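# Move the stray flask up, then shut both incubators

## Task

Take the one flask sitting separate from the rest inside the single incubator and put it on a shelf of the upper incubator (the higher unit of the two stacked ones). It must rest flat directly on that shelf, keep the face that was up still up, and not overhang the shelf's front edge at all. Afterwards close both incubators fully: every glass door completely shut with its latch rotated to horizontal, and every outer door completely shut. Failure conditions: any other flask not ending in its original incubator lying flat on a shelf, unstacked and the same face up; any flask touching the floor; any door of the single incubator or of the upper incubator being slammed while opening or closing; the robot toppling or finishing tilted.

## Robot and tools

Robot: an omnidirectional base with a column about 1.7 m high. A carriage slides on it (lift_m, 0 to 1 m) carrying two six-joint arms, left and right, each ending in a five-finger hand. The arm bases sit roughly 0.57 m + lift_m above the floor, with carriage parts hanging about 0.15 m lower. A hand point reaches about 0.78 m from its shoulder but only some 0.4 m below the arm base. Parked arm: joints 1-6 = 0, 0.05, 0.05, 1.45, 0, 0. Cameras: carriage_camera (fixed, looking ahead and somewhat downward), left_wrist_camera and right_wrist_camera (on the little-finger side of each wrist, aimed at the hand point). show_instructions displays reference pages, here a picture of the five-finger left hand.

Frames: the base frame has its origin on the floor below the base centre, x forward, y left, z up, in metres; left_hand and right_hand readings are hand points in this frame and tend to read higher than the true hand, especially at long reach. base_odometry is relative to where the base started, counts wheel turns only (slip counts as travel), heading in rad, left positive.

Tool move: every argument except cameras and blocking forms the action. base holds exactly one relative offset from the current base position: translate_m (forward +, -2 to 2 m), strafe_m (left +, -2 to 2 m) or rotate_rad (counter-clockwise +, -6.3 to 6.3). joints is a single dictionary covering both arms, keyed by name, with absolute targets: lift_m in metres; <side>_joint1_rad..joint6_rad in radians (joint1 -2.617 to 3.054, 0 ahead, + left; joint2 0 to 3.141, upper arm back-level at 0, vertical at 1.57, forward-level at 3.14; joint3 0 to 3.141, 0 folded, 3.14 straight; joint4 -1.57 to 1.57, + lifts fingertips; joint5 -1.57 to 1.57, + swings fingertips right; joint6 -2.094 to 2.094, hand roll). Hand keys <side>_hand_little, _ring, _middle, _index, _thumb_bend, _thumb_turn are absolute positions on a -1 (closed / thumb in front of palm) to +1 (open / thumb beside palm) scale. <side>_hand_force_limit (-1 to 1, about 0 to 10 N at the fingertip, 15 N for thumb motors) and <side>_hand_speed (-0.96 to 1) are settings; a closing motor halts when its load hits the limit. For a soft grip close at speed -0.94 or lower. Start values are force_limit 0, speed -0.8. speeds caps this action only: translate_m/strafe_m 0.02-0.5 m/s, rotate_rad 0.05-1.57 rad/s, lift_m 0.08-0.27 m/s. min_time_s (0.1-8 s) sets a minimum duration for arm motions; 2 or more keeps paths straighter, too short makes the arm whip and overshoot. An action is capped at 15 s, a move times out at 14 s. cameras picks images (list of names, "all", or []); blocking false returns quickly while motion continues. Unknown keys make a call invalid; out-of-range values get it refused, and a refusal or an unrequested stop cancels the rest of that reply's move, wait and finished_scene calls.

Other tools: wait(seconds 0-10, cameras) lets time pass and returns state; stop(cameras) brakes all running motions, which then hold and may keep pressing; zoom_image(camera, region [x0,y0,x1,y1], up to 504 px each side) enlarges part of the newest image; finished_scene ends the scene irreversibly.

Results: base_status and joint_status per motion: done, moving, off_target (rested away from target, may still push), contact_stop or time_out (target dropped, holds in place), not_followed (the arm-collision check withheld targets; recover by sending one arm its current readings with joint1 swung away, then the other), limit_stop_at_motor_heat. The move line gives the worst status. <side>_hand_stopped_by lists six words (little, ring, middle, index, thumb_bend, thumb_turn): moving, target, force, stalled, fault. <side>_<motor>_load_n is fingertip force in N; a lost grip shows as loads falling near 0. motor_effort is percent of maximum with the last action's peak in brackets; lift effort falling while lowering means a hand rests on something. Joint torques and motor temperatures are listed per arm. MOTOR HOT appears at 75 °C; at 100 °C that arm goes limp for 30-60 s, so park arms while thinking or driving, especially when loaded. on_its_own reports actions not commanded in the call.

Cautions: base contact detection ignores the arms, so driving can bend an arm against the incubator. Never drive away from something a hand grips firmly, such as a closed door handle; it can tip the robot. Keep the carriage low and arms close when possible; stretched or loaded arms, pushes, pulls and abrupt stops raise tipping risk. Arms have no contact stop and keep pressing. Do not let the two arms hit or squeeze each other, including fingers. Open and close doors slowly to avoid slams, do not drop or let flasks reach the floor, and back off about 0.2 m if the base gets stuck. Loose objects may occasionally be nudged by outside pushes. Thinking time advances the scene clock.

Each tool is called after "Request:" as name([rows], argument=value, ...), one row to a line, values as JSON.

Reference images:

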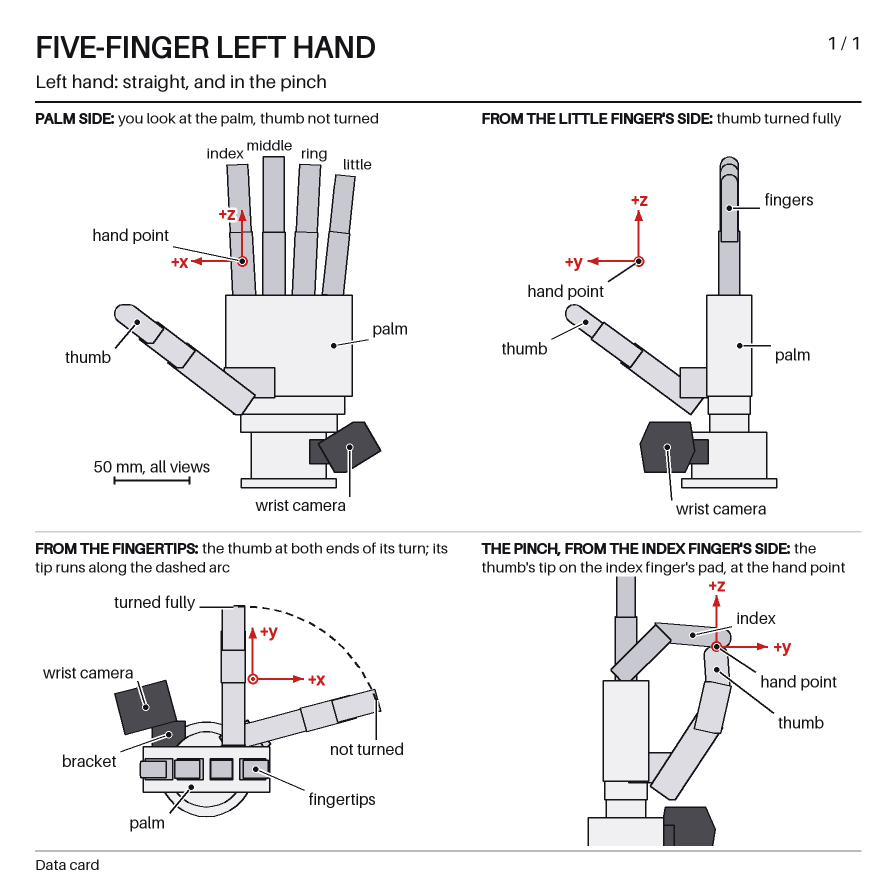

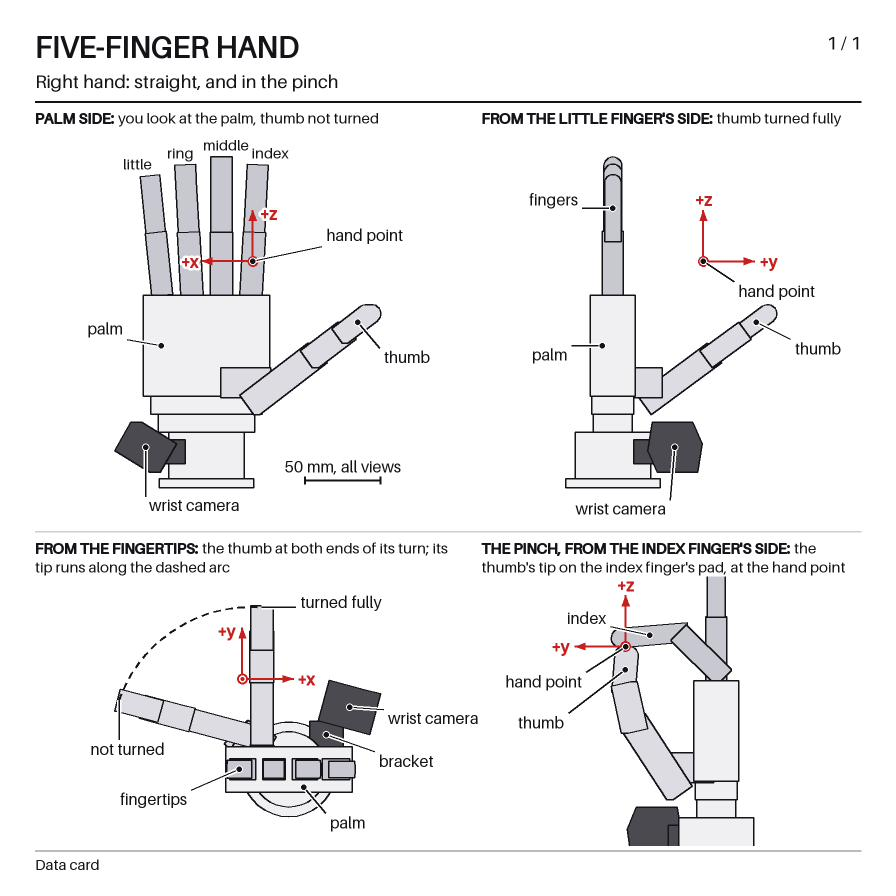

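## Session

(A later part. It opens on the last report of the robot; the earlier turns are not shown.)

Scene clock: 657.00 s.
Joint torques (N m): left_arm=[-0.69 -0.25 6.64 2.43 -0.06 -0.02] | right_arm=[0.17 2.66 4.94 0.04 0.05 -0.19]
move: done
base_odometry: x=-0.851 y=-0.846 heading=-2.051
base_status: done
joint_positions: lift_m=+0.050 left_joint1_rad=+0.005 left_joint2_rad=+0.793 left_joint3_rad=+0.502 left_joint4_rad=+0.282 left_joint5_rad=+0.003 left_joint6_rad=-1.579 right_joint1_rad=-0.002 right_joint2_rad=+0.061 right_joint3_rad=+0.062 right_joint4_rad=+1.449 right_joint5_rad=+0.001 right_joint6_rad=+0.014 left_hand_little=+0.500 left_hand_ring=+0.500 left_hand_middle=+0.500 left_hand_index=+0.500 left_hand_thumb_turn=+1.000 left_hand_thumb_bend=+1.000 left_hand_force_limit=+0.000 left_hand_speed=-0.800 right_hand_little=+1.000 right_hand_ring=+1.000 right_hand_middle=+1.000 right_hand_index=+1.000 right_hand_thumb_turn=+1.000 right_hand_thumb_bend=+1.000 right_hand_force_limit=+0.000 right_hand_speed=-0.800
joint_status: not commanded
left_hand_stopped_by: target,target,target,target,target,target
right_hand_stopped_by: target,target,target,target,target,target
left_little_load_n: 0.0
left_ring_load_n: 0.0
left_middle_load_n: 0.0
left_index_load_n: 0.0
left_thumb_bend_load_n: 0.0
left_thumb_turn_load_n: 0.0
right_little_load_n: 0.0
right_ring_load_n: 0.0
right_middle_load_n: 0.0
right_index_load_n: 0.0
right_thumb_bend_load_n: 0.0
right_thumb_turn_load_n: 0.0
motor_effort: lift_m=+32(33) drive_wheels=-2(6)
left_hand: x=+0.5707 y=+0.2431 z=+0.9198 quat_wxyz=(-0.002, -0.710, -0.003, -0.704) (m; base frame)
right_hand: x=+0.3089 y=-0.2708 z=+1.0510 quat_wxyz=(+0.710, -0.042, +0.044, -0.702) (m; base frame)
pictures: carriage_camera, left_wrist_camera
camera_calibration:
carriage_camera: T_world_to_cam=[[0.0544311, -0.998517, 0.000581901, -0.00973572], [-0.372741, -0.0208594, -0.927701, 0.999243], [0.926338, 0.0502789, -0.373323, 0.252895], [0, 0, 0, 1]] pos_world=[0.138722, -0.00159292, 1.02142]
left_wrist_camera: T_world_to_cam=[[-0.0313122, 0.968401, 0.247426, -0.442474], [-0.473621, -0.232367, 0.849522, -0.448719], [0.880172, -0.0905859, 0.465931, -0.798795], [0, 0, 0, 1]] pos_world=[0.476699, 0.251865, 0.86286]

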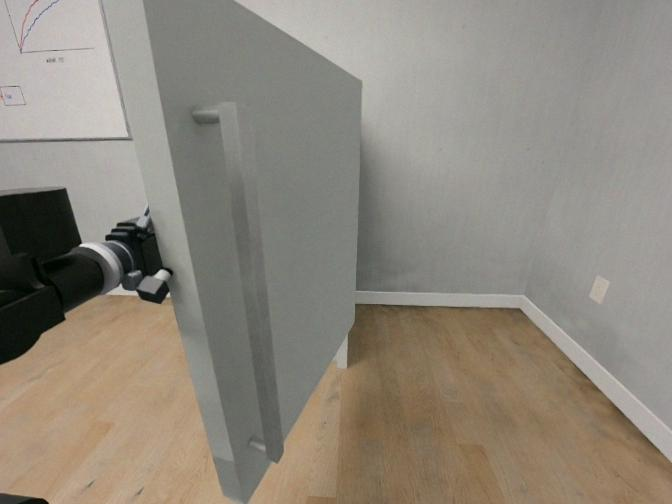

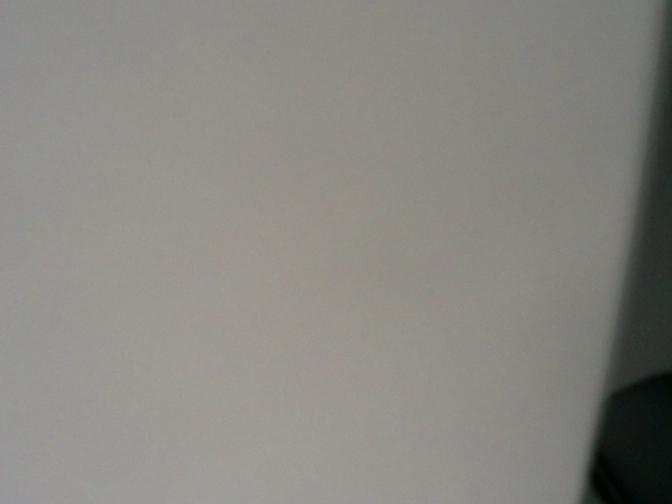

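Request:
move(base={"translate_m": -0.05}, speeds={"translate_m": 0.06})

Request:
move(base={"strafe_m": -0.12}, speeds={"strafe_m": 0.05})

Request:
move(base={"strafe_m": -0.12}, speeds={"strafe_m": 0.05}, cameras=["carriage_camera","left_wrist_camera"])

Scene clock: 669.20 s.
Joint torques (N m): left_arm=[-0.68 -0.72 6.64 2.44 0.04 -0.02] | right_arm=[0.17 2.66 5.01 0.04 0.06 -0.18]
move: done
base_odometry: x=-0.828 y=-0.802 heading=-2.051
base_status: done
joint_positions: lift_m=+0.050 left_joint1_rad=+0.005 left_joint2_rad=+0.798 left_joint3_rad=+0.502 left_joint4_rad=+0.285 left_joint5_rad=-0.007 left_joint6_rad=-1.578 right_joint1_rad=-0.002 right_joint2_rad=+0.061 right_joint3_rad=+0.062 right_joint4_rad=+1.449 right_joint5_rad=+0.001 right_joint6_rad=+0.014 left_hand_little=+0.500 left_hand_ring=+0.500 left_hand_middle=+0.500 left_hand_index=+0.500 left_hand_thumb_turn=+1.000 left_hand_thumb_bend=+1.000 left_hand_force_limit=+0.000 left_hand_speed=-0.800 right_hand_little=+1.000 right_hand_ring=+1.000 right_hand_middle=+1.000 right_hand_index=+1.000 right_hand_thumb_turn=+1.000 right_hand_thumb_bend=+1.000 right_hand_force_limit=+0.000 right_hand_speed=-0.800
joint_status: not commanded
left_hand_stopped_by: target,target,target,target,target,target
right_hand_stopped_by: target,target,target,target,target,target
left_little_load_n: 0.0
left_ring_load_n: 0.0
left_middle_load_n: 0.0
left_index_load_n: 0.0
left_thumb_bend_load_n: 0.0
left_thumb_turn_load_n: 0.5
right_little_load_n: 0.0
right_ring_load_n: 0.0
right_middle_load_n: 0.0
right_index_load_n: 0.0
right_thumb_bend_load_n: 0.0
right_thumb_turn_load_n: 0.0
motor_effort: lift_m=+33(33) drive_wheels=+0(9)
left_hand: x=+0.5724 y=+0.2451 z=+0.9188 quat_wxyz=(+0.001, -0.711, -0.007, -0.703) (m; base frame)
right_hand: x=+0.3088 y=-0.2708 z=+1.0510 quat_wxyz=(+0.710, -0.042, +0.044, -0.702) (m; base frame)
pictures: none

Scene clock: 672.10 s.
Joint torques (N m): left_arm=[-0.66 -0.8 6.64 2.41 0.09 -0.01] | right_arm=[0.13 2.65 4.96 0.03 0.03 -0.19]
move: done
base_odometry: x=-0.935 y=-0.746 heading=-2.051
base_status: done
joint_positions: lift_m=+0.050 left_joint1_rad=+0.005 left_joint2_rad=+0.798 left_joint3_rad=+0.502 left_joint4_rad=+0.288 left_joint5_rad=-0.009 left_joint6_rad=-1.579 right_joint1_rad=-0.001 right_joint2_rad=+0.061 right_joint3_rad=+0.062 right_joint4_rad=+1.449 right_joint5_rad=+0.001 right_joint6_rad=+0.014 left_hand_little=+0.500 left_hand_ring=+0.500 left_hand_middle=+0.500 left_hand_index=+0.500 left_hand_thumb_turn=+1.000 left_hand_thumb_bend=+1.000 left_hand_force_limit=+0.000 left_hand_speed=-0.800 right_hand_little=+1.000 right_hand_ring=+1.000 right_hand_middle=+1.000 right_hand_index=+1.000 right_hand_thumb_turn=+1.000 right_hand_thumb_bend=+1.000 right_hand_force_limit=+0.000 right_hand_speed=-0.800
joint_status: not commanded
left_hand_stopped_by: target,target,target,target,target,target
right_hand_stopped_by: target,target,target,target,target,target
left_little_load_n: 0.0
left_ring_load_n: 0.0
left_middle_load_n: 0.0
left_index_load_n: 0.0
left_thumb_bend_load_n: 0.0
left_thumb_turn_load_n: 0.0
right_little_load_n: 0.0
right_ring_load_n: 0.0
right_middle_load_n: 0.0
right_index_load_n: 0.0
right_thumb_bend_load_n: 0.0
right_thumb_turn_load_n: 0.0
motor_effort: lift_m=+32(33) drive_wheels=-3(7)
left_hand: x=+0.5724 y=+0.2455 z=+0.9196 quat_wxyz=(+0.002, -0.710, -0.008, -0.704) (m; base frame)
right_hand: x=+0.3088 y=-0.2708 z=+1.0510 quat_wxyz=(+0.710, -0.042, +0.044, -0.701) (m; base frame)
pictures: none

Scene clock: 675.10 s.
Joint torques (N m): left_arm=[-0.73 -0.79 6.63 2.37 0.04 -0.02] | right_arm=[0.13 2.65 4.97 0.03 0.05 -0.19]
move: done
base_odometry: x=-1.041 y=-0.691 heading=-2.051
base_status: done
joint_positions: lift_m=+0.050 left_joint1_rad=+0.005 left_joint2_rad=+0.798 left_joint3_rad=+0.502 left_joint4_rad=+0.290 left_joint5_rad=-0.009 left_joint6_rad=-1.579 right_joint1_rad=-0.001 right_joint2_rad=+0.061 right_joint3_rad=+0.062 right_joint4_rad=+1.449 right_joint5_rad=+0.002 right_joint6_rad=+0.014 left_hand_little=+0.500 left_hand_ring=+0.500 left_hand_middle=+0.500 left_hand_index=+0.500 left_hand_thumb_turn=+1.000 left_hand_thumb_bend=+1.000 left_hand_force_limit=+0.000 left_hand_speed=-0.800 right_hand_little=+1.000 right_hand_ring=+1.000 right_hand_middle=+1.000 right_hand_index=+1.000 right_hand_thumb_turn=+1.000 right_hand_thumb_bend=+1.000 right_hand_force_limit=+0.000 right_hand_speed=-0.800
joint_status: not commanded
left_hand_stopped_by: target,target,target,target,target,target
right_hand_stopped_by: target,target,target,target,target,target
left_little_load_n: 0.0
left_ring_load_n: 0.0
left_middle_load_n: 0.0
left_index_load_n: -0.5
left_thumb_bend_load_n: 0.0
left_thumb_turn_load_n: 0.0
right_little_load_n: 0.0
right_ring_load_n: 0.0
right_middle_load_n: 0.0
right_index_load_n: 0.0
right_thumb_bend_load_n: 0.0
right_thumb_turn_load_n: -0.5
motor_effort: lift_m=+32(33) drive_wheels=-3(11)
left_hand: x=+0.5724 y=+0.2457 z=+0.9202 quat_wxyz=(+0.002, -0.709, -0.008, -0.705) (m; base frame)
right_hand: x=+0.3088 y=-0.2708 z=+1.0510 quat_wxyz=(+0.710, -0.042, +0.044, -0.701) (m; base frame)
pictures: carriage_camera, left_wrist_camera
camera_calibration:
carriage_camera: T_world_to_cam=[[0.0544311, -0.998517, 0.000581901, -0.00973572], [-0.372741, -0.0208594, -0.927701, 0.999243], [0.926338, 0.0502789, -0.373323, 0.252895], [0, 0, 0, 1]] pos_world=[0.138722, -0.00159292, 1.02142]
left_wrist_camera: T_world_to_cam=[[-0.0442324, 0.968001, 0.247016, -0.437191], [-0.473235, -0.238059, 0.848161, -0.445223], [0.879825, -0.0793803, 0.468622, -0.805241], [0, 0, 0, 1]] pos_world=[0.478439, 0.253292, 0.862967]

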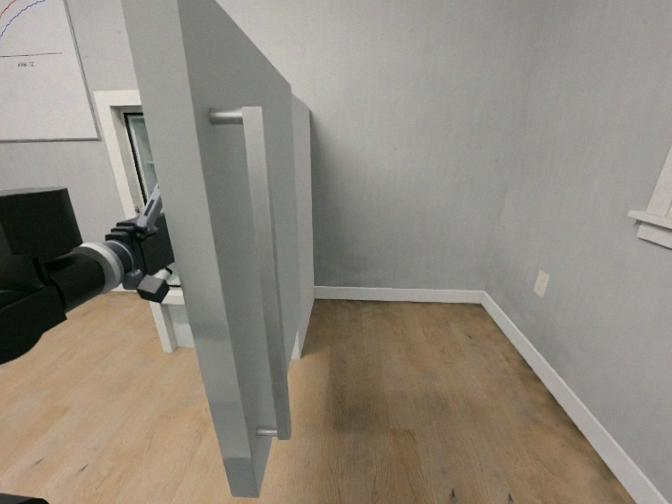

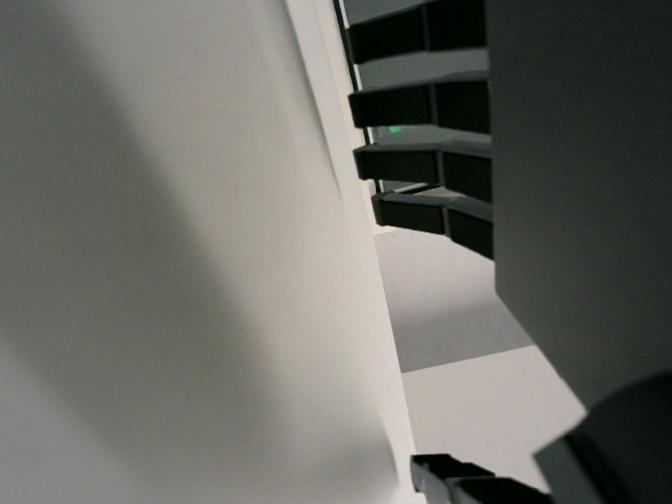

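Request:
move(base={"strafe_m": -0.18}, speeds={"strafe_m": 0.06}, cameras=["carriage_camera","left_wrist_camera"])

Scene clock: 685.37 s.
Joint torques (N m): left_arm=[-0.8 -0.77 6.64 2.37 0.05 -0.01] | right_arm=[0.12 2.65 4.97 0.03 0.04 -0.19]
move: done
base_odometry: x=-1.201 y=-0.607 heading=-2.051
base_status: done
joint_positions: lift_m=+0.050 left_joint1_rad=+0.006 left_joint2_rad=+0.798 left_joint3_rad=+0.502 left_joint4_rad=+0.291 left_joint5_rad=-0.008 left_joint6_rad=-1.579 right_joint1_rad=-0.001 right_joint2_rad=+0.061 right_joint3_rad=+0.062 right_joint4_rad=+1.449 right_joint5_rad=+0.002 right_joint6_rad=+0.014 left_hand_little=+0.500 left_hand_ring=+0.500 left_hand_middle=+0.500 left_hand_index=+0.500 left_hand_thumb_turn=+1.000 left_hand_thumb_bend=+1.000 left_hand_force_limit=+0.000 left_hand_speed=-0.800 right_hand_little=+1.000 right_hand_ring=+1.000 right_hand_middle=+1.000 right_hand_index=+1.000 right_hand_thumb_turn=+1.000 right_hand_thumb_bend=+1.000 right_hand_force_limit=+0.000 right_hand_speed=-0.800
joint_status: not commanded
left_hand_stopped_by: target,target,target,target,target,target
right_hand_stopped_by: target,target,target,target,target,target
left_little_load_n: 0.0
left_ring_load_n: 0.0
left_middle_load_n: 0.0
left_index_load_n: 0.0
left_thumb_bend_load_n: 0.0
left_thumb_turn_load_n: 0.0
right_little_load_n: 0.0
right_ring_load_n: 0.0
right_middle_load_n: -0.5
right_index_load_n: 0.0
right_thumb_bend_load_n: 0.0
right_thumb_turn_load_n: 0.0
motor_effort: lift_m=+33(33) drive_wheels=-2(12)
left_hand: x=+0.5724 y=+0.2457 z=+0.9203 quat_wxyz=(+0.002, -0.709, -0.008, -0.705) (m; base frame)
right_hand: x=+0.3088 y=-0.2708 z=+1.0510 quat_wxyz=(+0.710, -0.042, +0.044, -0.701) (m; base frame)
pictures: carriage_camera, left_wrist_camera
camera_calibration:
carriage_camera: T_world_to_cam=[[0.0544311, -0.998517, 0.000581901, -0.00973572], [-0.372741, -0.0208594, -0.927701, 0.999243], [0.926338, 0.0502789, -0.373323, 0.252895], [0, 0, 0, 1]] pos_world=[0.138722, -0.00159292, 1.02142]
left_wrist_camera: T_world_to_cam=[[-0.0443356, 0.967892, 0.247426, -0.437589], [-0.473569, -0.238436, 0.847868, -0.444775], [0.87964, -0.0795826, 0.468935, -0.80541], [0, 0, 0, 1]] pos_world=[0.478439, 0.253392, 0.863067]

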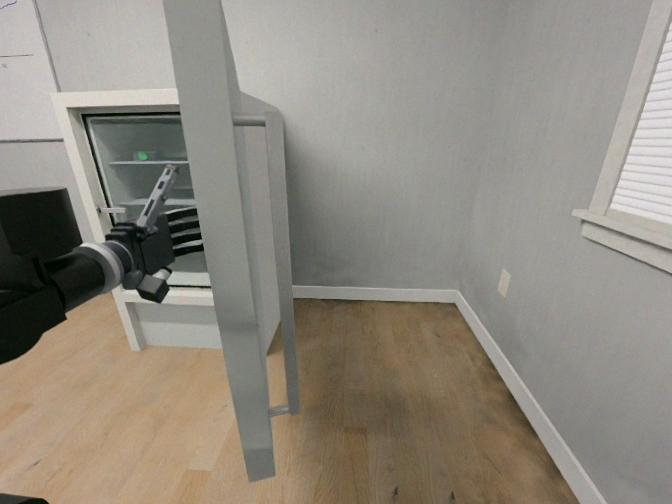

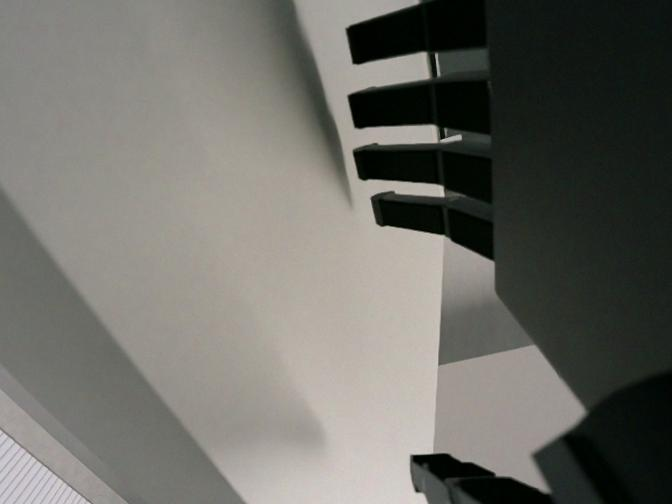

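Request:
move(base={"strafe_m": -0.18}, speeds={"strafe_m": 0.06}, cameras=["carriage_camera"])

Request:
zoom_image(camera="carriage_camera", region=[40, 60, 300, 320])

Scene clock: 695.63 s.
Joint torques (N m): left_arm=[-10.25 -1.22 6.57 2.5 5.39 2.13] | right_arm=[0.1 2.66 4.97 0.03 0.05 -0.19]
move: done
base_odometry: x=-1.360 y=-0.524 heading=-2.051
base_status: done
joint_positions: lift_m=+0.050 left_joint1_rad=+0.103 left_joint2_rad=+0.804 left_joint3_rad=+0.502 left_joint4_rad=+0.272 left_joint5_rad=-0.459 left_joint6_rad=-1.815 right_joint1_rad=-0.001 right_joint2_rad=+0.061 right_joint3_rad=+0.062 right_joint4_rad=+1.449 right_joint5_rad=+0.002 right_joint6_rad=+0.014 left_hand_little=+0.500 left_hand_ring=+0.500 left_hand_middle=+0.500 left_hand_index=+0.500 left_hand_thumb_turn=+1.000 left_hand_thumb_bend=+0.998 left_hand_force_limit=+0.000 left_hand_speed=-0.800 right_hand_little=+1.000 right_hand_ring=+1.000 right_hand_middle=+1.000 right_hand_index=+1.000 right_hand_thumb_turn=+1.000 right_hand_thumb_bend=+1.000 right_hand_force_limit=+0.000 right_hand_speed=-0.800
joint_status: not commanded
left_hand_stopped_by: target,target,target,target,target,target
right_hand_stopped_by: target,target,target,target,target,target
left_little_load_n: 0.0
left_ring_load_n: 0.0
left_middle_load_n: 0.0
left_index_load_n: 0.0
left_thumb_bend_load_n: -7.0
left_thumb_turn_load_n: 3.0
right_little_load_n: 0.0
right_ring_load_n: 0.0
right_middle_load_n: 0.5
right_index_load_n: 0.0
right_thumb_bend_load_n: 0.0
right_thumb_turn_load_n: 0.0
motor_effort: lift_m=+33(33) drive_wheels=+9(15)
left_hand: x=+0.5699 y=+0.3794 z=+0.9266 quat_wxyz=(+0.115, -0.661, -0.277, -0.688) (m; base frame)
right_hand: x=+0.3088 y=-0.2708 z=+1.0510 quat_wxyz=(+0.710, -0.042, +0.044, -0.701) (m; base frame)
pictures: carriage_camera
camera_calibration:
carriage_camera: T_world_to_cam=[[0.0544311, -0.998517, 0.000581901, -0.00973572], [-0.372741, -0.0208594, -0.927701, 0.999243], [0.926338, 0.0502789, -0.373323, 0.252895], [0, 0, 0, 1]] pos_world=[0.138722, -0.00159292, 1.02142]

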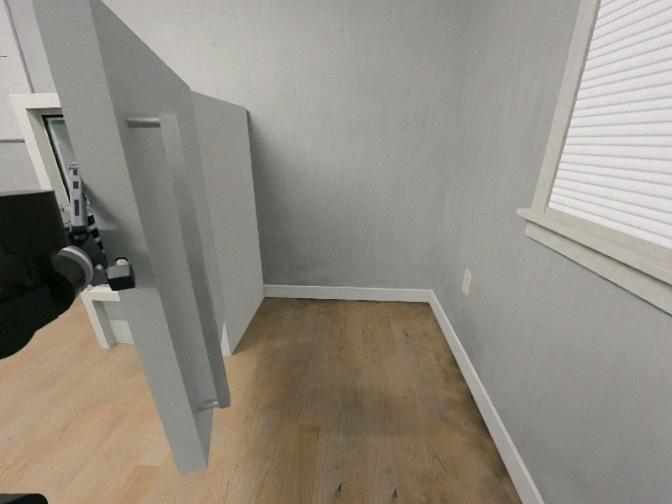

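Scaled by 1.938.

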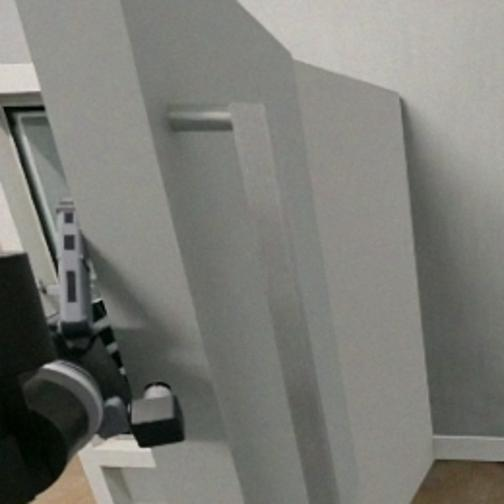

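Request:
move(base={"strafe_m": 0.15}, speeds={"strafe_m": 0.1}, cameras=["carriage_camera"])

Scene clock: 706.77 s.
Joint torques (N m): left_arm=[-1.09 -0.43 7.46 2.12 0.31 0] | right_arm=[0.12 2.63 4.96 0.03 0.06 -0.18]
Motor temperatures (°C): left_arm=[26 27 40 47 44 26] | right_arm=[25 32 37 24 24 23]
move: done
base_odometry: x=-1.227 y=-0.593 heading=-2.051
base_status: done
joint_positions: lift_m=+0.050 left_joint1_rad=+0.007 left_joint2_rad=+0.794 left_joint3_rad=+0.492 left_joint4_rad=+0.314 left_joint5_rad=-0.027 left_joint6_rad=-1.580 right_joint1_rad=-0.001 right_joint2_rad=+0.061 right_joint3_rad=+0.062 right_joint4_rad=+1.449 right_joint5_rad=+0.002 right_joint6_rad=+0.014 left_hand_little=+0.500 left_hand_ring=+0.500 left_hand_middle=+0.500 left_hand_index=+0.500 left_hand_thumb_turn=+1.000 left_hand_thumb_bend=+1.000 left_hand_force_limit=+0.000 left_hand_speed=-0.800 right_hand_little=+1.000 right_hand_ring=+1.000 right_hand_middle=+1.000 right_hand_index=+1.000 right_hand_thumb_turn=+1.000 right_hand_thumb_bend=+1.000 right_hand_force_limit=+0.000 right_hand_speed=-0.800
joint_status: not commanded
left_hand_stopped_by: target,target,target,target,target,target
right_hand_stopped_by: target,target,target,target,target,target
left_little_load_n: 0.0
left_ring_load_n: 0.5
left_middle_load_n: 1.0
left_index_load_n: 0.0
left_thumb_bend_load_n: 0.0
left_thumb_turn_load_n: 0.0
right_little_load_n: 0.0
right_ring_load_n: 0.0
right_middle_load_n: 0.0
right_index_load_n: 0.0
right_thumb_bend_load_n: 0.0
right_thumb_turn_load_n: 0.0
motor_effort: lift_m=+33(33) drive_wheels=+3(11)
left_hand: x=+0.5721 y=+0.2500 z=+0.9228 quat_wxyz=(+0.009, -0.703, -0.015, -0.711) (m; base frame)
right_hand: x=+0.3088 y=-0.2708 z=+1.0510 quat_wxyz=(+0.710, -0.042, +0.044, -0.701) (m; base frame)
pictures: carriage_camera
camera_calibration:
carriage_camera: T_world_to_cam=[[0.0544311, -0.998517, 0.000581901, -0.00973572], [-0.372741, -0.0208594, -0.927701, 0.999243], [0.926338, 0.0502789, -0.373323, 0.252895], [0, 0, 0, 1]] pos_world=[0.138722, -0.00159292, 1.02142]

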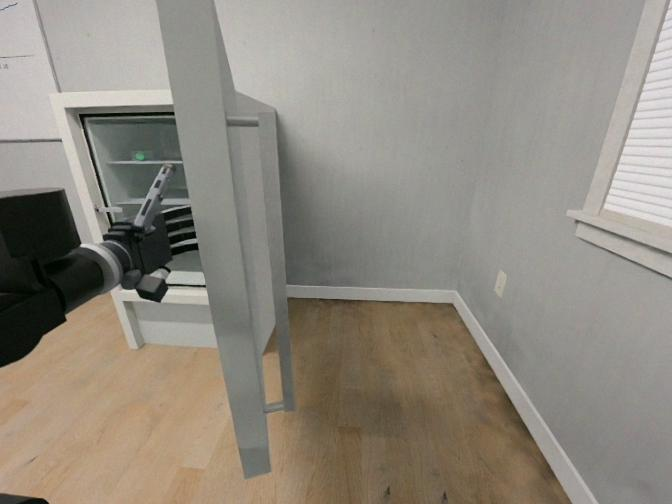

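Request:
move(base={"translate_m": -0.35}, speeds={"translate_m": 0.25})

Request:
move(base={"strafe_m": 0.9}, joints={"left_joint1_rad":0,"left_joint2_rad":0.05,"left_joint3_rad":0.05,"left_joint4_rad":1.45,"left_joint5_rad":0,"left_joint6_rad":0,"lift_m":0.2}, min_time_s=3, speeds={"strafe_m": 0.3}, cameras=["carriage_camera"])

Scene clock: 723.33 s.
Joint torques (N m): left_arm=[-0.72 -0.58 7.47 2.15 0.03 -0.01] | right_arm=[0.1 2.66 4.96 0.03 0.05 -0.19]
Motor temperatures (°C): left_arm=[25 27 41 45 35 25] | right_arm=[25 32 37 24 24 23]
move: done
base_odometry: x=-1.065 y=-0.283 heading=-2.051
base_status: done
joint_positions: lift_m=+0.050 left_joint1_rad=+0.005 left_joint2_rad=+0.796 left_joint3_rad=+0.492 left_joint4_rad=+0.311 left_joint5_rad=-0.008 left_joint6_rad=-1.579 right_joint1_rad=-0.001 right_joint2_rad=+0.061 right_joint3_rad=+0.062 right_joint4_rad=+1.449 right_joint5_rad=+0.002 right_joint6_rad=+0.014 left_hand_little=+0.500 left_hand_ring=+0.500 left_hand_middle=+0.500 left_hand_index=+0.500 left_hand_thumb_turn=+1.000 left_hand_thumb_bend=+1.000 left_hand_force_limit=+0.000 left_hand_speed=-0.800 right_hand_little=+1.000 right_hand_ring=+1.000 right_hand_middle=+1.000 right_hand_index=+1.000 right_hand_thumb_turn=+1.000 right_hand_thumb_bend=+1.000 right_hand_force_limit=+0.000 right_hand_speed=-0.800
joint_status: not commanded
left_hand_stopped_by: target,target,target,target,target,target
right_hand_stopped_by: target,target,target,target,target,target
left_little_load_n: 0.0
left_ring_load_n: 0.0
left_middle_load_n: 0.0
left_index_load_n: 0.0
left_thumb_bend_load_n: 0.0
left_thumb_turn_load_n: 0.0
right_little_load_n: 0.0
right_ring_load_n: 0.0
right_middle_load_n: 0.0
right_index_load_n: 0.0
right_thumb_bend_load_n: 0.0
right_thumb_turn_load_n: 0.0
motor_effort: lift_m=+33(33) drive_wheels=-2(12)
left_hand: x=+0.5715 y=+0.2454 z=+0.9211 quat_wxyz=(+0.002, -0.705, -0.007, -0.709) (m; base frame)
right_hand: x=+0.3087 y=-0.2708 z=+1.0511 quat_wxyz=(+0.710, -0.042, +0.044, -0.701) (m; base frame)
pictures: none

Scene clock: 727.90 s.
Joint torques (N m): left_arm=[-0.69 2.7 4.19 0.15 -0.1 0.01] | right_arm=[0.13 2.92 5.33 0.03 0.05 -0.18]
move: done
base_odometry: x=-0.267 y=-0.698 heading=-2.051
base_status: done
joint_positions: lift_m=+0.200 left_joint1_rad=+0.005 left_joint2_rad=+0.057 left_joint3_rad=+0.060 left_joint4_rad=+1.437 left_joint5_rad=-0.004 left_joint6_rad=-0.009 right_joint1_rad=-0.001 right_joint2_rad=+0.058 right_joint3_rad=+0.058 right_joint4_rad=+1.449 right_joint5_rad=+0.002 right_joint6_rad=+0.013 left_hand_little=+0.500 left_hand_ring=+0.500 left_hand_middle=+0.500 left_hand_index=+0.500 left_hand_thumb_turn=+1.000 left_hand_thumb_bend=+1.000 left_hand_force_limit=+0.000 left_hand_speed=-0.800 right_hand_little=+1.000 right_hand_ring=+1.000 right_hand_middle=+1.000 right_hand_index=+1.000 right_hand_thumb_turn=+1.000 right_hand_thumb_bend=+1.000 right_hand_force_limit=+0.000 right_hand_speed=-0.800
joint_status: all done
left_hand_stopped_by: target,target,target,target,target,target
right_hand_stopped_by: target,target,target,target,target,target
left_little_load_n: -0.5
left_ring_load_n: 0.0
left_middle_load_n: 0.0
left_index_load_n: 0.0
left_thumb_bend_load_n: 0.0
left_thumb_turn_load_n: 0.0
right_little_load_n: 0.0
right_ring_load_n: 0.0
right_middle_load_n: 0.0
right_index_load_n: 0.0
right_thumb_bend_load_n: 0.0
right_thumb_turn_load_n: 0.0
motor_effort: lift_m=+32(39) drive_wheels=-3(13)
left_hand: x=+0.3115 y=+0.2720 z=+1.1996 quat_wxyz=(+0.704, -0.048, +0.045, -0.707) (m; base frame)
right_hand: x=+0.3091 y=-0.2708 z=+1.1999 quat_wxyz=(+0.710, -0.042, +0.044, -0.701) (m; base frame)
pictures: carriage_camera
camera_calibration:
carriage_camera: T_world_to_cam=[[0.0544311, -0.998517, 0.000581901, -0.00982306], [-0.372741, -0.0208594, -0.927701, 1.13849], [0.926338, 0.0502789, -0.373323, 0.308931], [0, 0, 0, 1]] pos_world=[0.138722, -0.00159292, 1.17152]

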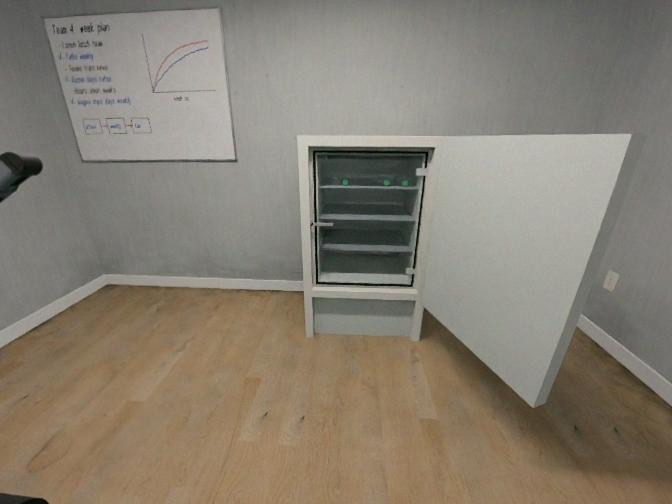

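Request:
move(base={"translate_m": 0.4}, speeds={"translate_m": 0.2}, cameras=["carriage_camera"])

Request:
zoom_image(camera="carriage_camera", region=[260, 90, 480, 310])

Scene clock: 736.77 s.
Joint torques (N m): left_arm=[-0.7 2.86 4.31 0.11 -0.02 0.01] | right_arm=[0.13 2.89 5.35 0.03 0.05 -0.18]
move: done
base_odometry: x=-0.451 y=-1.053 heading=-2.050
base_status: done
joint_positions: lift_m=+0.200 left_joint1_rad=+0.005 left_joint2_rad=+0.056 left_joint3_rad=+0.059 left_joint4_rad=+1.442 left_joint5_rad=-0.004 left_joint6_rad=-0.009 right_joint1_rad=-0.001 right_joint2_rad=+0.058 right_joint3_rad=+0.058 right_joint4_rad=+1.451 right_joint5_rad=+0.002 right_joint6_rad=+0.013 left_hand_little=+0.500 left_hand_ring=+0.500 left_hand_middle=+0.500 left_hand_index=+0.500 left_hand_thumb_turn=+1.000 left_hand_thumb_bend=+1.000 left_hand_force_limit=+0.000 left_hand_speed=-0.800 right_hand_little=+1.000 right_hand_ring=+1.000 right_hand_middle=+1.000 right_hand_index=+1.000 right_hand_thumb_turn=+1.000 right_hand_thumb_bend=+1.000 right_hand_force_limit=+0.000 right_hand_speed=-0.800
joint_status: not commanded
left_hand_stopped_by: target,target,target,target,target,target
right_hand_stopped_by: target,target,target,target,target,target
left_little_load_n: 0.0
left_ring_load_n: 0.0
left_middle_load_n: 0.0
left_index_load_n: 0.0
left_thumb_bend_load_n: 0.0
left_thumb_turn_load_n: 0.0
right_little_load_n: 0.0
right_ring_load_n: 0.0
right_middle_load_n: 0.0
right_index_load_n: 0.0
right_thumb_bend_load_n: 0.0
right_thumb_turn_load_n: 0.0
motor_effort: lift_m=+32(32) drive_wheels=-4(12)
left_hand: x=+0.3103 y=+0.2720 z=+1.1997 quat_wxyz=(+0.704, -0.047, +0.043, -0.707) (m; base frame)
right_hand: x=+0.3088 y=-0.2708 z=+1.2000 quat_wxyz=(+0.710, -0.042, +0.044, -0.701) (m; base frame)
pictures: carriage_camera
camera_calibration:
carriage_camera: T_world_to_cam=[[0.0544311, -0.998517, 0.000581901, -0.00982306], [-0.372741, -0.0208594, -0.927701, 1.13849], [0.926338, 0.0502789, -0.373323, 0.308931], [0, 0, 0, 1]] pos_world=[0.138722, -0.00159292, 1.17152]

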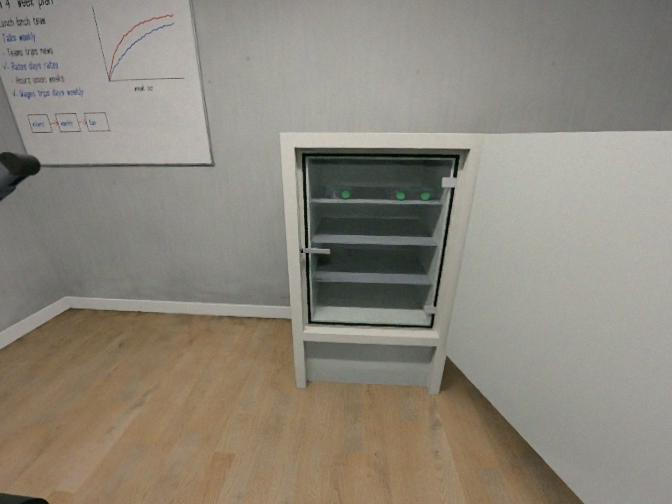

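Scaled by 2.291.

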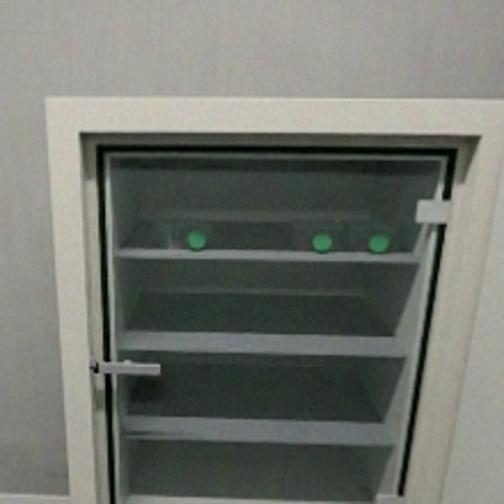

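Request:
move(base={"strafe_m": 0.08}, speeds={"strafe_m": 0.2})

Request:
move(base={"translate_m": 0.35}, speeds={"translate_m": 0.15}, cameras=["carriage_camera"])

Request:
zoom_image(camera="carriage_camera", region=[250, 40, 500, 290])

Scene clock: 822.67 s.
Joint torques (N m): left_arm=[-0.61 2.76 4.29 0.07 -0.08 0.01] | right_arm=[0.17 2.92 5.33 0.01 0.07 -0.18]
Motor temperatures (°C): left_arm=[24 27 36 33 30 24] | right_arm=[25 32 37 23 24 23]
move: done
base_odometry: x=-0.380 y=-1.090 heading=-2.051
base_status: done
joint_positions: lift_m=+0.200 left_joint1_rad=+0.004 left_joint2_rad=+0.056 left_joint3_rad=+0.059 left_joint4_rad=+1.442 left_joint5_rad=-0.004 left_joint6_rad=-0.009 right_joint1_rad=-0.001 right_joint2_rad=+0.058 right_joint3_rad=+0.058 right_joint4_rad=+1.451 right_joint5_rad=+0.001 right_joint6_rad=+0.013 left_hand_little=+0.500 left_hand_ring=+0.500 left_hand_middle=+0.500 left_hand_index=+0.500 left_hand_thumb_turn=+1.000 left_hand_thumb_bend=+1.000 left_hand_force_limit=+0.000 left_hand_speed=-0.800 right_hand_little=+1.000 right_hand_ring=+1.000 right_hand_middle=+1.000 right_hand_index=+1.000 right_hand_thumb_turn=+1.000 right_hand_thumb_bend=+1.000 right_hand_force_limit=+0.000 right_hand_speed=-0.800
joint_status: not commanded
left_hand_stopped_by: target,target,target,target,target,target
right_hand_stopped_by: target,target,target,target,target,target
left_little_load_n: 0.0
left_ring_load_n: 0.0
left_middle_load_n: 0.0
left_index_load_n: 0.0
left_thumb_bend_load_n: 0.5
left_thumb_turn_load_n: 0.0
right_little_load_n: 0.0
right_ring_load_n: 0.0
right_middle_load_n: 0.0
right_index_load_n: 0.0
right_thumb_bend_load_n: 0.0
right_thumb_turn_load_n: 0.0
motor_effort: lift_m=+32(32) drive_wheels=-3(13)
left_hand: x=+0.3103 y=+0.2718 z=+1.1997 quat_wxyz=(+0.704, -0.046, +0.043, -0.707) (m; base frame)
right_hand: x=+0.3088 y=-0.2708 z=+1.2000 quat_wxyz=(+0.710, -0.042, +0.044, -0.702) (m; base frame)
pictures: none

Scene clock: 825.90 s.
Joint torques (N m): left_arm=[-0.61 2.62 4.27 0.06 -0.04 0.01] | right_arm=[0.16 2.92 5.34 0.01 0.05 -0.18]
move: done
base_odometry: x=-0.542 y=-1.401 heading=-2.050
base_status: done
joint_positions: lift_m=+0.200 left_joint1_rad=+0.004 left_joint2_rad=+0.056 left_joint3_rad=+0.059 left_joint4_rad=+1.444 left_joint5_rad=-0.004 left_joint6_rad=-0.009 right_joint1_rad=-0.001 right_joint2_rad=+0.058 right_joint3_rad=+0.058 right_joint4_rad=+1.451 right_joint5_rad=+0.001 right_joint6_rad=+0.013 left_hand_little=+0.500 left_hand_ring=+0.500 left_hand_middle=+0.500 left_hand_index=+0.500 left_hand_thumb_turn=+1.000 left_hand_thumb_bend=+1.000 left_hand_force_limit=+0.000 left_hand_speed=-0.800 right_hand_little=+1.000 right_hand_ring=+1.000 right_hand_middle=+1.000 right_hand_index=+1.000 right_hand_thumb_turn=+1.000 right_hand_thumb_bend=+1.000 right_hand_force_limit=+0.000 right_hand_speed=-0.800
joint_status: not commanded
left_hand_stopped_by: target,target,target,target,target,target
right_hand_stopped_by: target,target,target,target,target,target
left_little_load_n: 0.0
left_ring_load_n: 0.0
left_middle_load_n: -0.5
left_index_load_n: 0.0
left_thumb_bend_load_n: 0.0
left_thumb_turn_load_n: 0.0
right_little_load_n: 0.0
right_ring_load_n: 0.0
right_middle_load_n: 0.0
right_index_load_n: 0.0
right_thumb_bend_load_n: 0.0
right_thumb_turn_load_n: 0.0
motor_effort: lift_m=+32(32) drive_wheels=-4(12)
left_hand: x=+0.3099 y=+0.2718 z=+1.1999 quat_wxyz=(+0.704, -0.046, +0.043, -0.707) (m; base frame)
right_hand: x=+0.3088 y=-0.2708 z=+1.2000 quat_wxyz=(+0.710, -0.042, +0.044, -0.702) (m; base frame)
pictures: carriage_camera
camera_calibration:
carriage_camera: T_world_to_cam=[[0.0544311, -0.998517, 0.000581901, -0.00982306], [-0.372741, -0.0208594, -0.927701, 1.13849], [0.926338, 0.0502789, -0.373323, 0.308931], [0, 0, 0, 1]] pos_world=[0.138722, -0.00159292, 1.17152]

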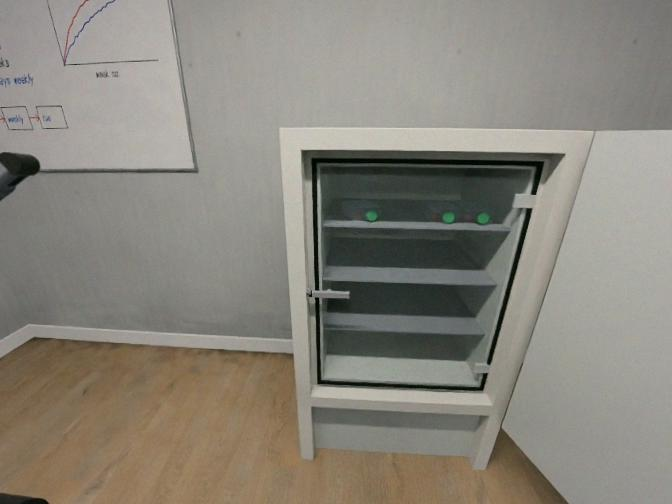

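Scaled by 2.016.

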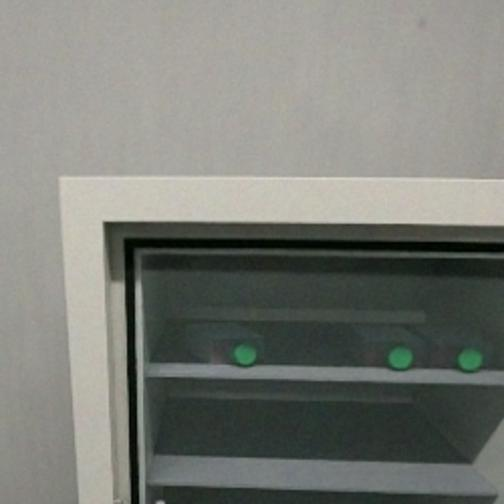

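Request:
zoom_image(camera="carriage_camera", region=[290, 260, 370, 330])

Scaled by 6.300.

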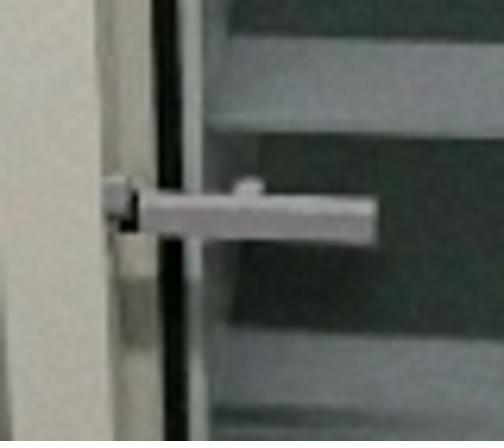

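Request:
move(joints={"lift_m":0.13,"left_joint1_rad":0.0,"left_joint2_rad":0.9,"left_joint3_rad":0.2,"left_joint4_rad":0.7,"left_hand_index":1.0,"left_hand_middle":-1,"left_hand_ring":-1,"left_hand_little":-1,"left_hand_thumb_turn":1}, min_time_s=2.5)

Request:
move(base={"strafe_m": -0.03}, joints={"left_joint1_rad":-0.37,"left_joint2_rad":1.8,"left_joint3_rad":0.62,"left_joint4_rad":1.18}, min_time_s=2.5, cameras=["carriage_camera","left_wrist_camera"])

Scene clock: 924.80 s.
Joint torques (N m): left_arm=[-0.58 -0.51 8.42 2.1 -0.02 0] | right_arm=[0.17 2.97 5.42 0.02 0.06 -0.18]
move: done
base_odometry: x=-0.542 y=-1.401 heading=-2.050
base_status: not commanded
joint_positions: lift_m=+0.130 left_joint1_rad=+0.004 left_joint2_rad=+0.895 left_joint3_rad=+0.174 left_joint4_rad=+0.714 left_joint5_rad=-0.004 left_joint6_rad=-0.008 right_joint1_rad=-0.001 right_joint2_rad=+0.058 right_joint3_rad=+0.057 right_joint4_rad=+1.451 right_joint5_rad=+0.001 right_joint6_rad=+0.013 left_hand_little=-1.000 left_hand_ring=-1.000 left_hand_middle=-1.000 left_hand_index=+1.000 left_hand_thumb_turn=+1.000 left_hand_thumb_bend=+1.000 left_hand_force_limit=+0.000 left_hand_speed=-0.800 right_hand_little=+1.000 right_hand_ring=+1.000 right_hand_middle=+1.000 right_hand_index=+1.000 right_hand_thumb_turn=+1.000 right_hand_thumb_bend=+1.000 right_hand_force_limit=+0.000 right_hand_speed=-0.800
joint_status: all done
left_hand_stopped_by: target,target,target,target,target,target
right_hand_stopped_by: target,target,target,target,target,target
left_little_load_n: 0.0
left_ring_load_n: 0.0
left_middle_load_n: 0.0
left_index_load_n: 0.0
left_thumb_bend_load_n: 0.0
left_thumb_turn_load_n: -0.5
right_little_load_n: 0.0
right_ring_load_n: 0.0
right_middle_load_n: 0.0
right_index_load_n: 0.0
right_thumb_bend_load_n: 0.0
right_thumb_turn_load_n: -0.5
motor_effort: lift_m=+33(34) drive_wheels=+3(4)
left_hand: x=+0.5622 y=+0.2729 z=+0.8233 quat_wxyz=(+0.498, -0.506, +0.498, -0.499) (m; base frame)
right_hand: x=+0.3088 y=-0.2708 z=+1.1297 quat_wxyz=(+0.710, -0.042, +0.044, -0.702) (m; base frame)
pictures: none

Scene clock: 927.60 s.
Joint torques (N m): left_arm=[-0.7 -5.38 6.53 2.45 -0.03 0] | right_arm=[0.13 2.97 5.41 0.01 0.06 -0.18]
move: done
base_odometry: x=-0.568 y=-1.387 heading=-2.050
base_status: done
joint_positions: lift_m=+0.130 left_joint1_rad=-0.365 left_joint2_rad=+1.791 left_joint3_rad=+0.599 left_joint4_rad=+1.164 left_joint5_rad=-0.004 left_joint6_rad=-0.008 right_joint1_rad=-0.001 right_joint2_rad=+0.058 right_joint3_rad=+0.057 right_joint4_rad=+1.451 right_joint5_rad=+0.001 right_joint6_rad=+0.013 left_hand_little=-1.000 left_hand_ring=-1.000 left_hand_middle=-1.000 left_hand_index=+1.000 left_hand_thumb_turn=+1.000 left_hand_thumb_bend=+1.000 left_hand_force_limit=+0.000 left_hand_speed=-0.800 right_hand_little=+1.000 right_hand_ring=+1.000 right_hand_middle=+1.000 right_hand_index=+1.000 right_hand_thumb_turn=+1.000 right_hand_thumb_bend=+1.000 right_hand_force_limit=+0.000 right_hand_speed=-0.800
joint_status: all done
left_hand_stopped_by: target,target,target,target,target,target
right_hand_stopped_by: target,target,target,target,target,target
left_little_load_n: 0.0
left_ring_load_n: 0.0
left_middle_load_n: 0.0
left_index_load_n: 0.0
left_thumb_bend_load_n: 0.0
left_thumb_turn_load_n: 0.0
right_little_load_n: 0.0
right_ring_load_n: 0.0
right_middle_load_n: 0.0
right_index_load_n: 0.0
right_thumb_bend_load_n: 0.0
right_thumb_turn_load_n: 0.0
motor_effort: lift_m=+33(33) drive_wheels=+2(11)
left_hand: x=+0.6630 y=+0.0982 z=+0.7806 quat_wxyz=(+0.394, -0.410, +0.588, -0.575) (m; base frame)
right_hand: x=+0.3088 y=-0.2708 z=+1.1297 quat_wxyz=(+0.710, -0.042, +0.044, -0.701) (m; base frame)
pictures: carriage_camera, left_wrist_camera
camera_calibration:
carriage_camera: T_world_to_cam=[[0.0544311, -0.998517, 0.000581901, -0.00978227], [-0.372741, -0.0208594, -0.927701, 1.07346], [0.926338, 0.0502789, -0.373323, 0.282761], [0, 0, 0, 1]] pos_world=[0.138722, -0.00159292, 1.10142]
left_wrist_camera: T_world_to_cam=[[-0.0927881, -0.229011, 0.968991, -0.669787], [-0.755171, -0.61808, -0.21839, 0.737747], [0.648928, -0.752018, -0.115592, -0.155965], [0, 0, 0, 1]] pos_world=[0.596186, 0.185309, 0.792106]

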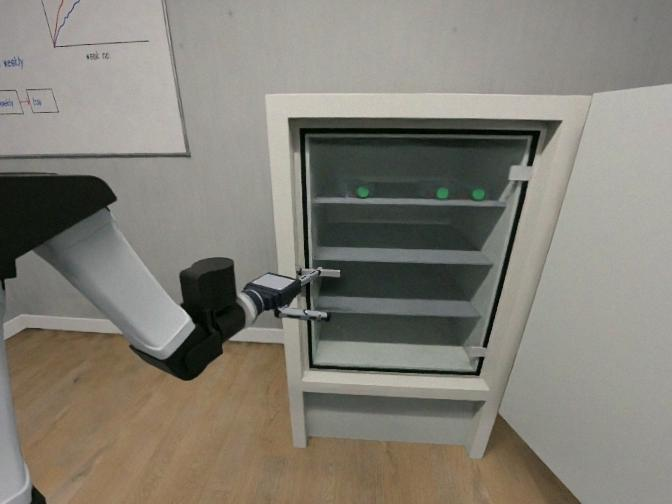

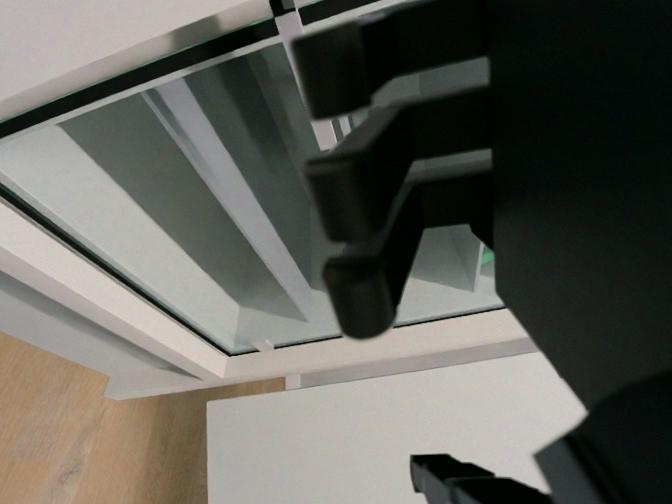

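Request:
zoom_image(camera="carriage_camera", region=[230, 230, 360, 340])

Request:
zoom_image(camera="left_wrist_camera", region=[180, 0, 500, 200])

Scaled by 3.877.

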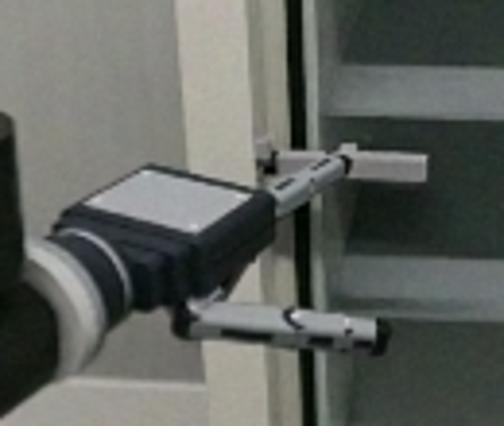

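Scaled by 1.575.

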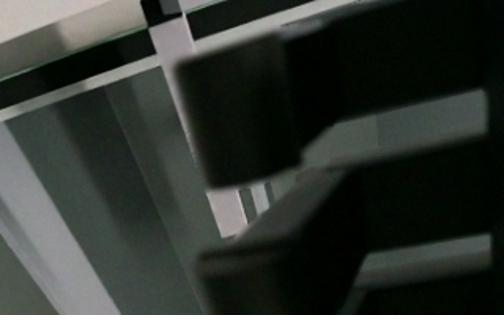

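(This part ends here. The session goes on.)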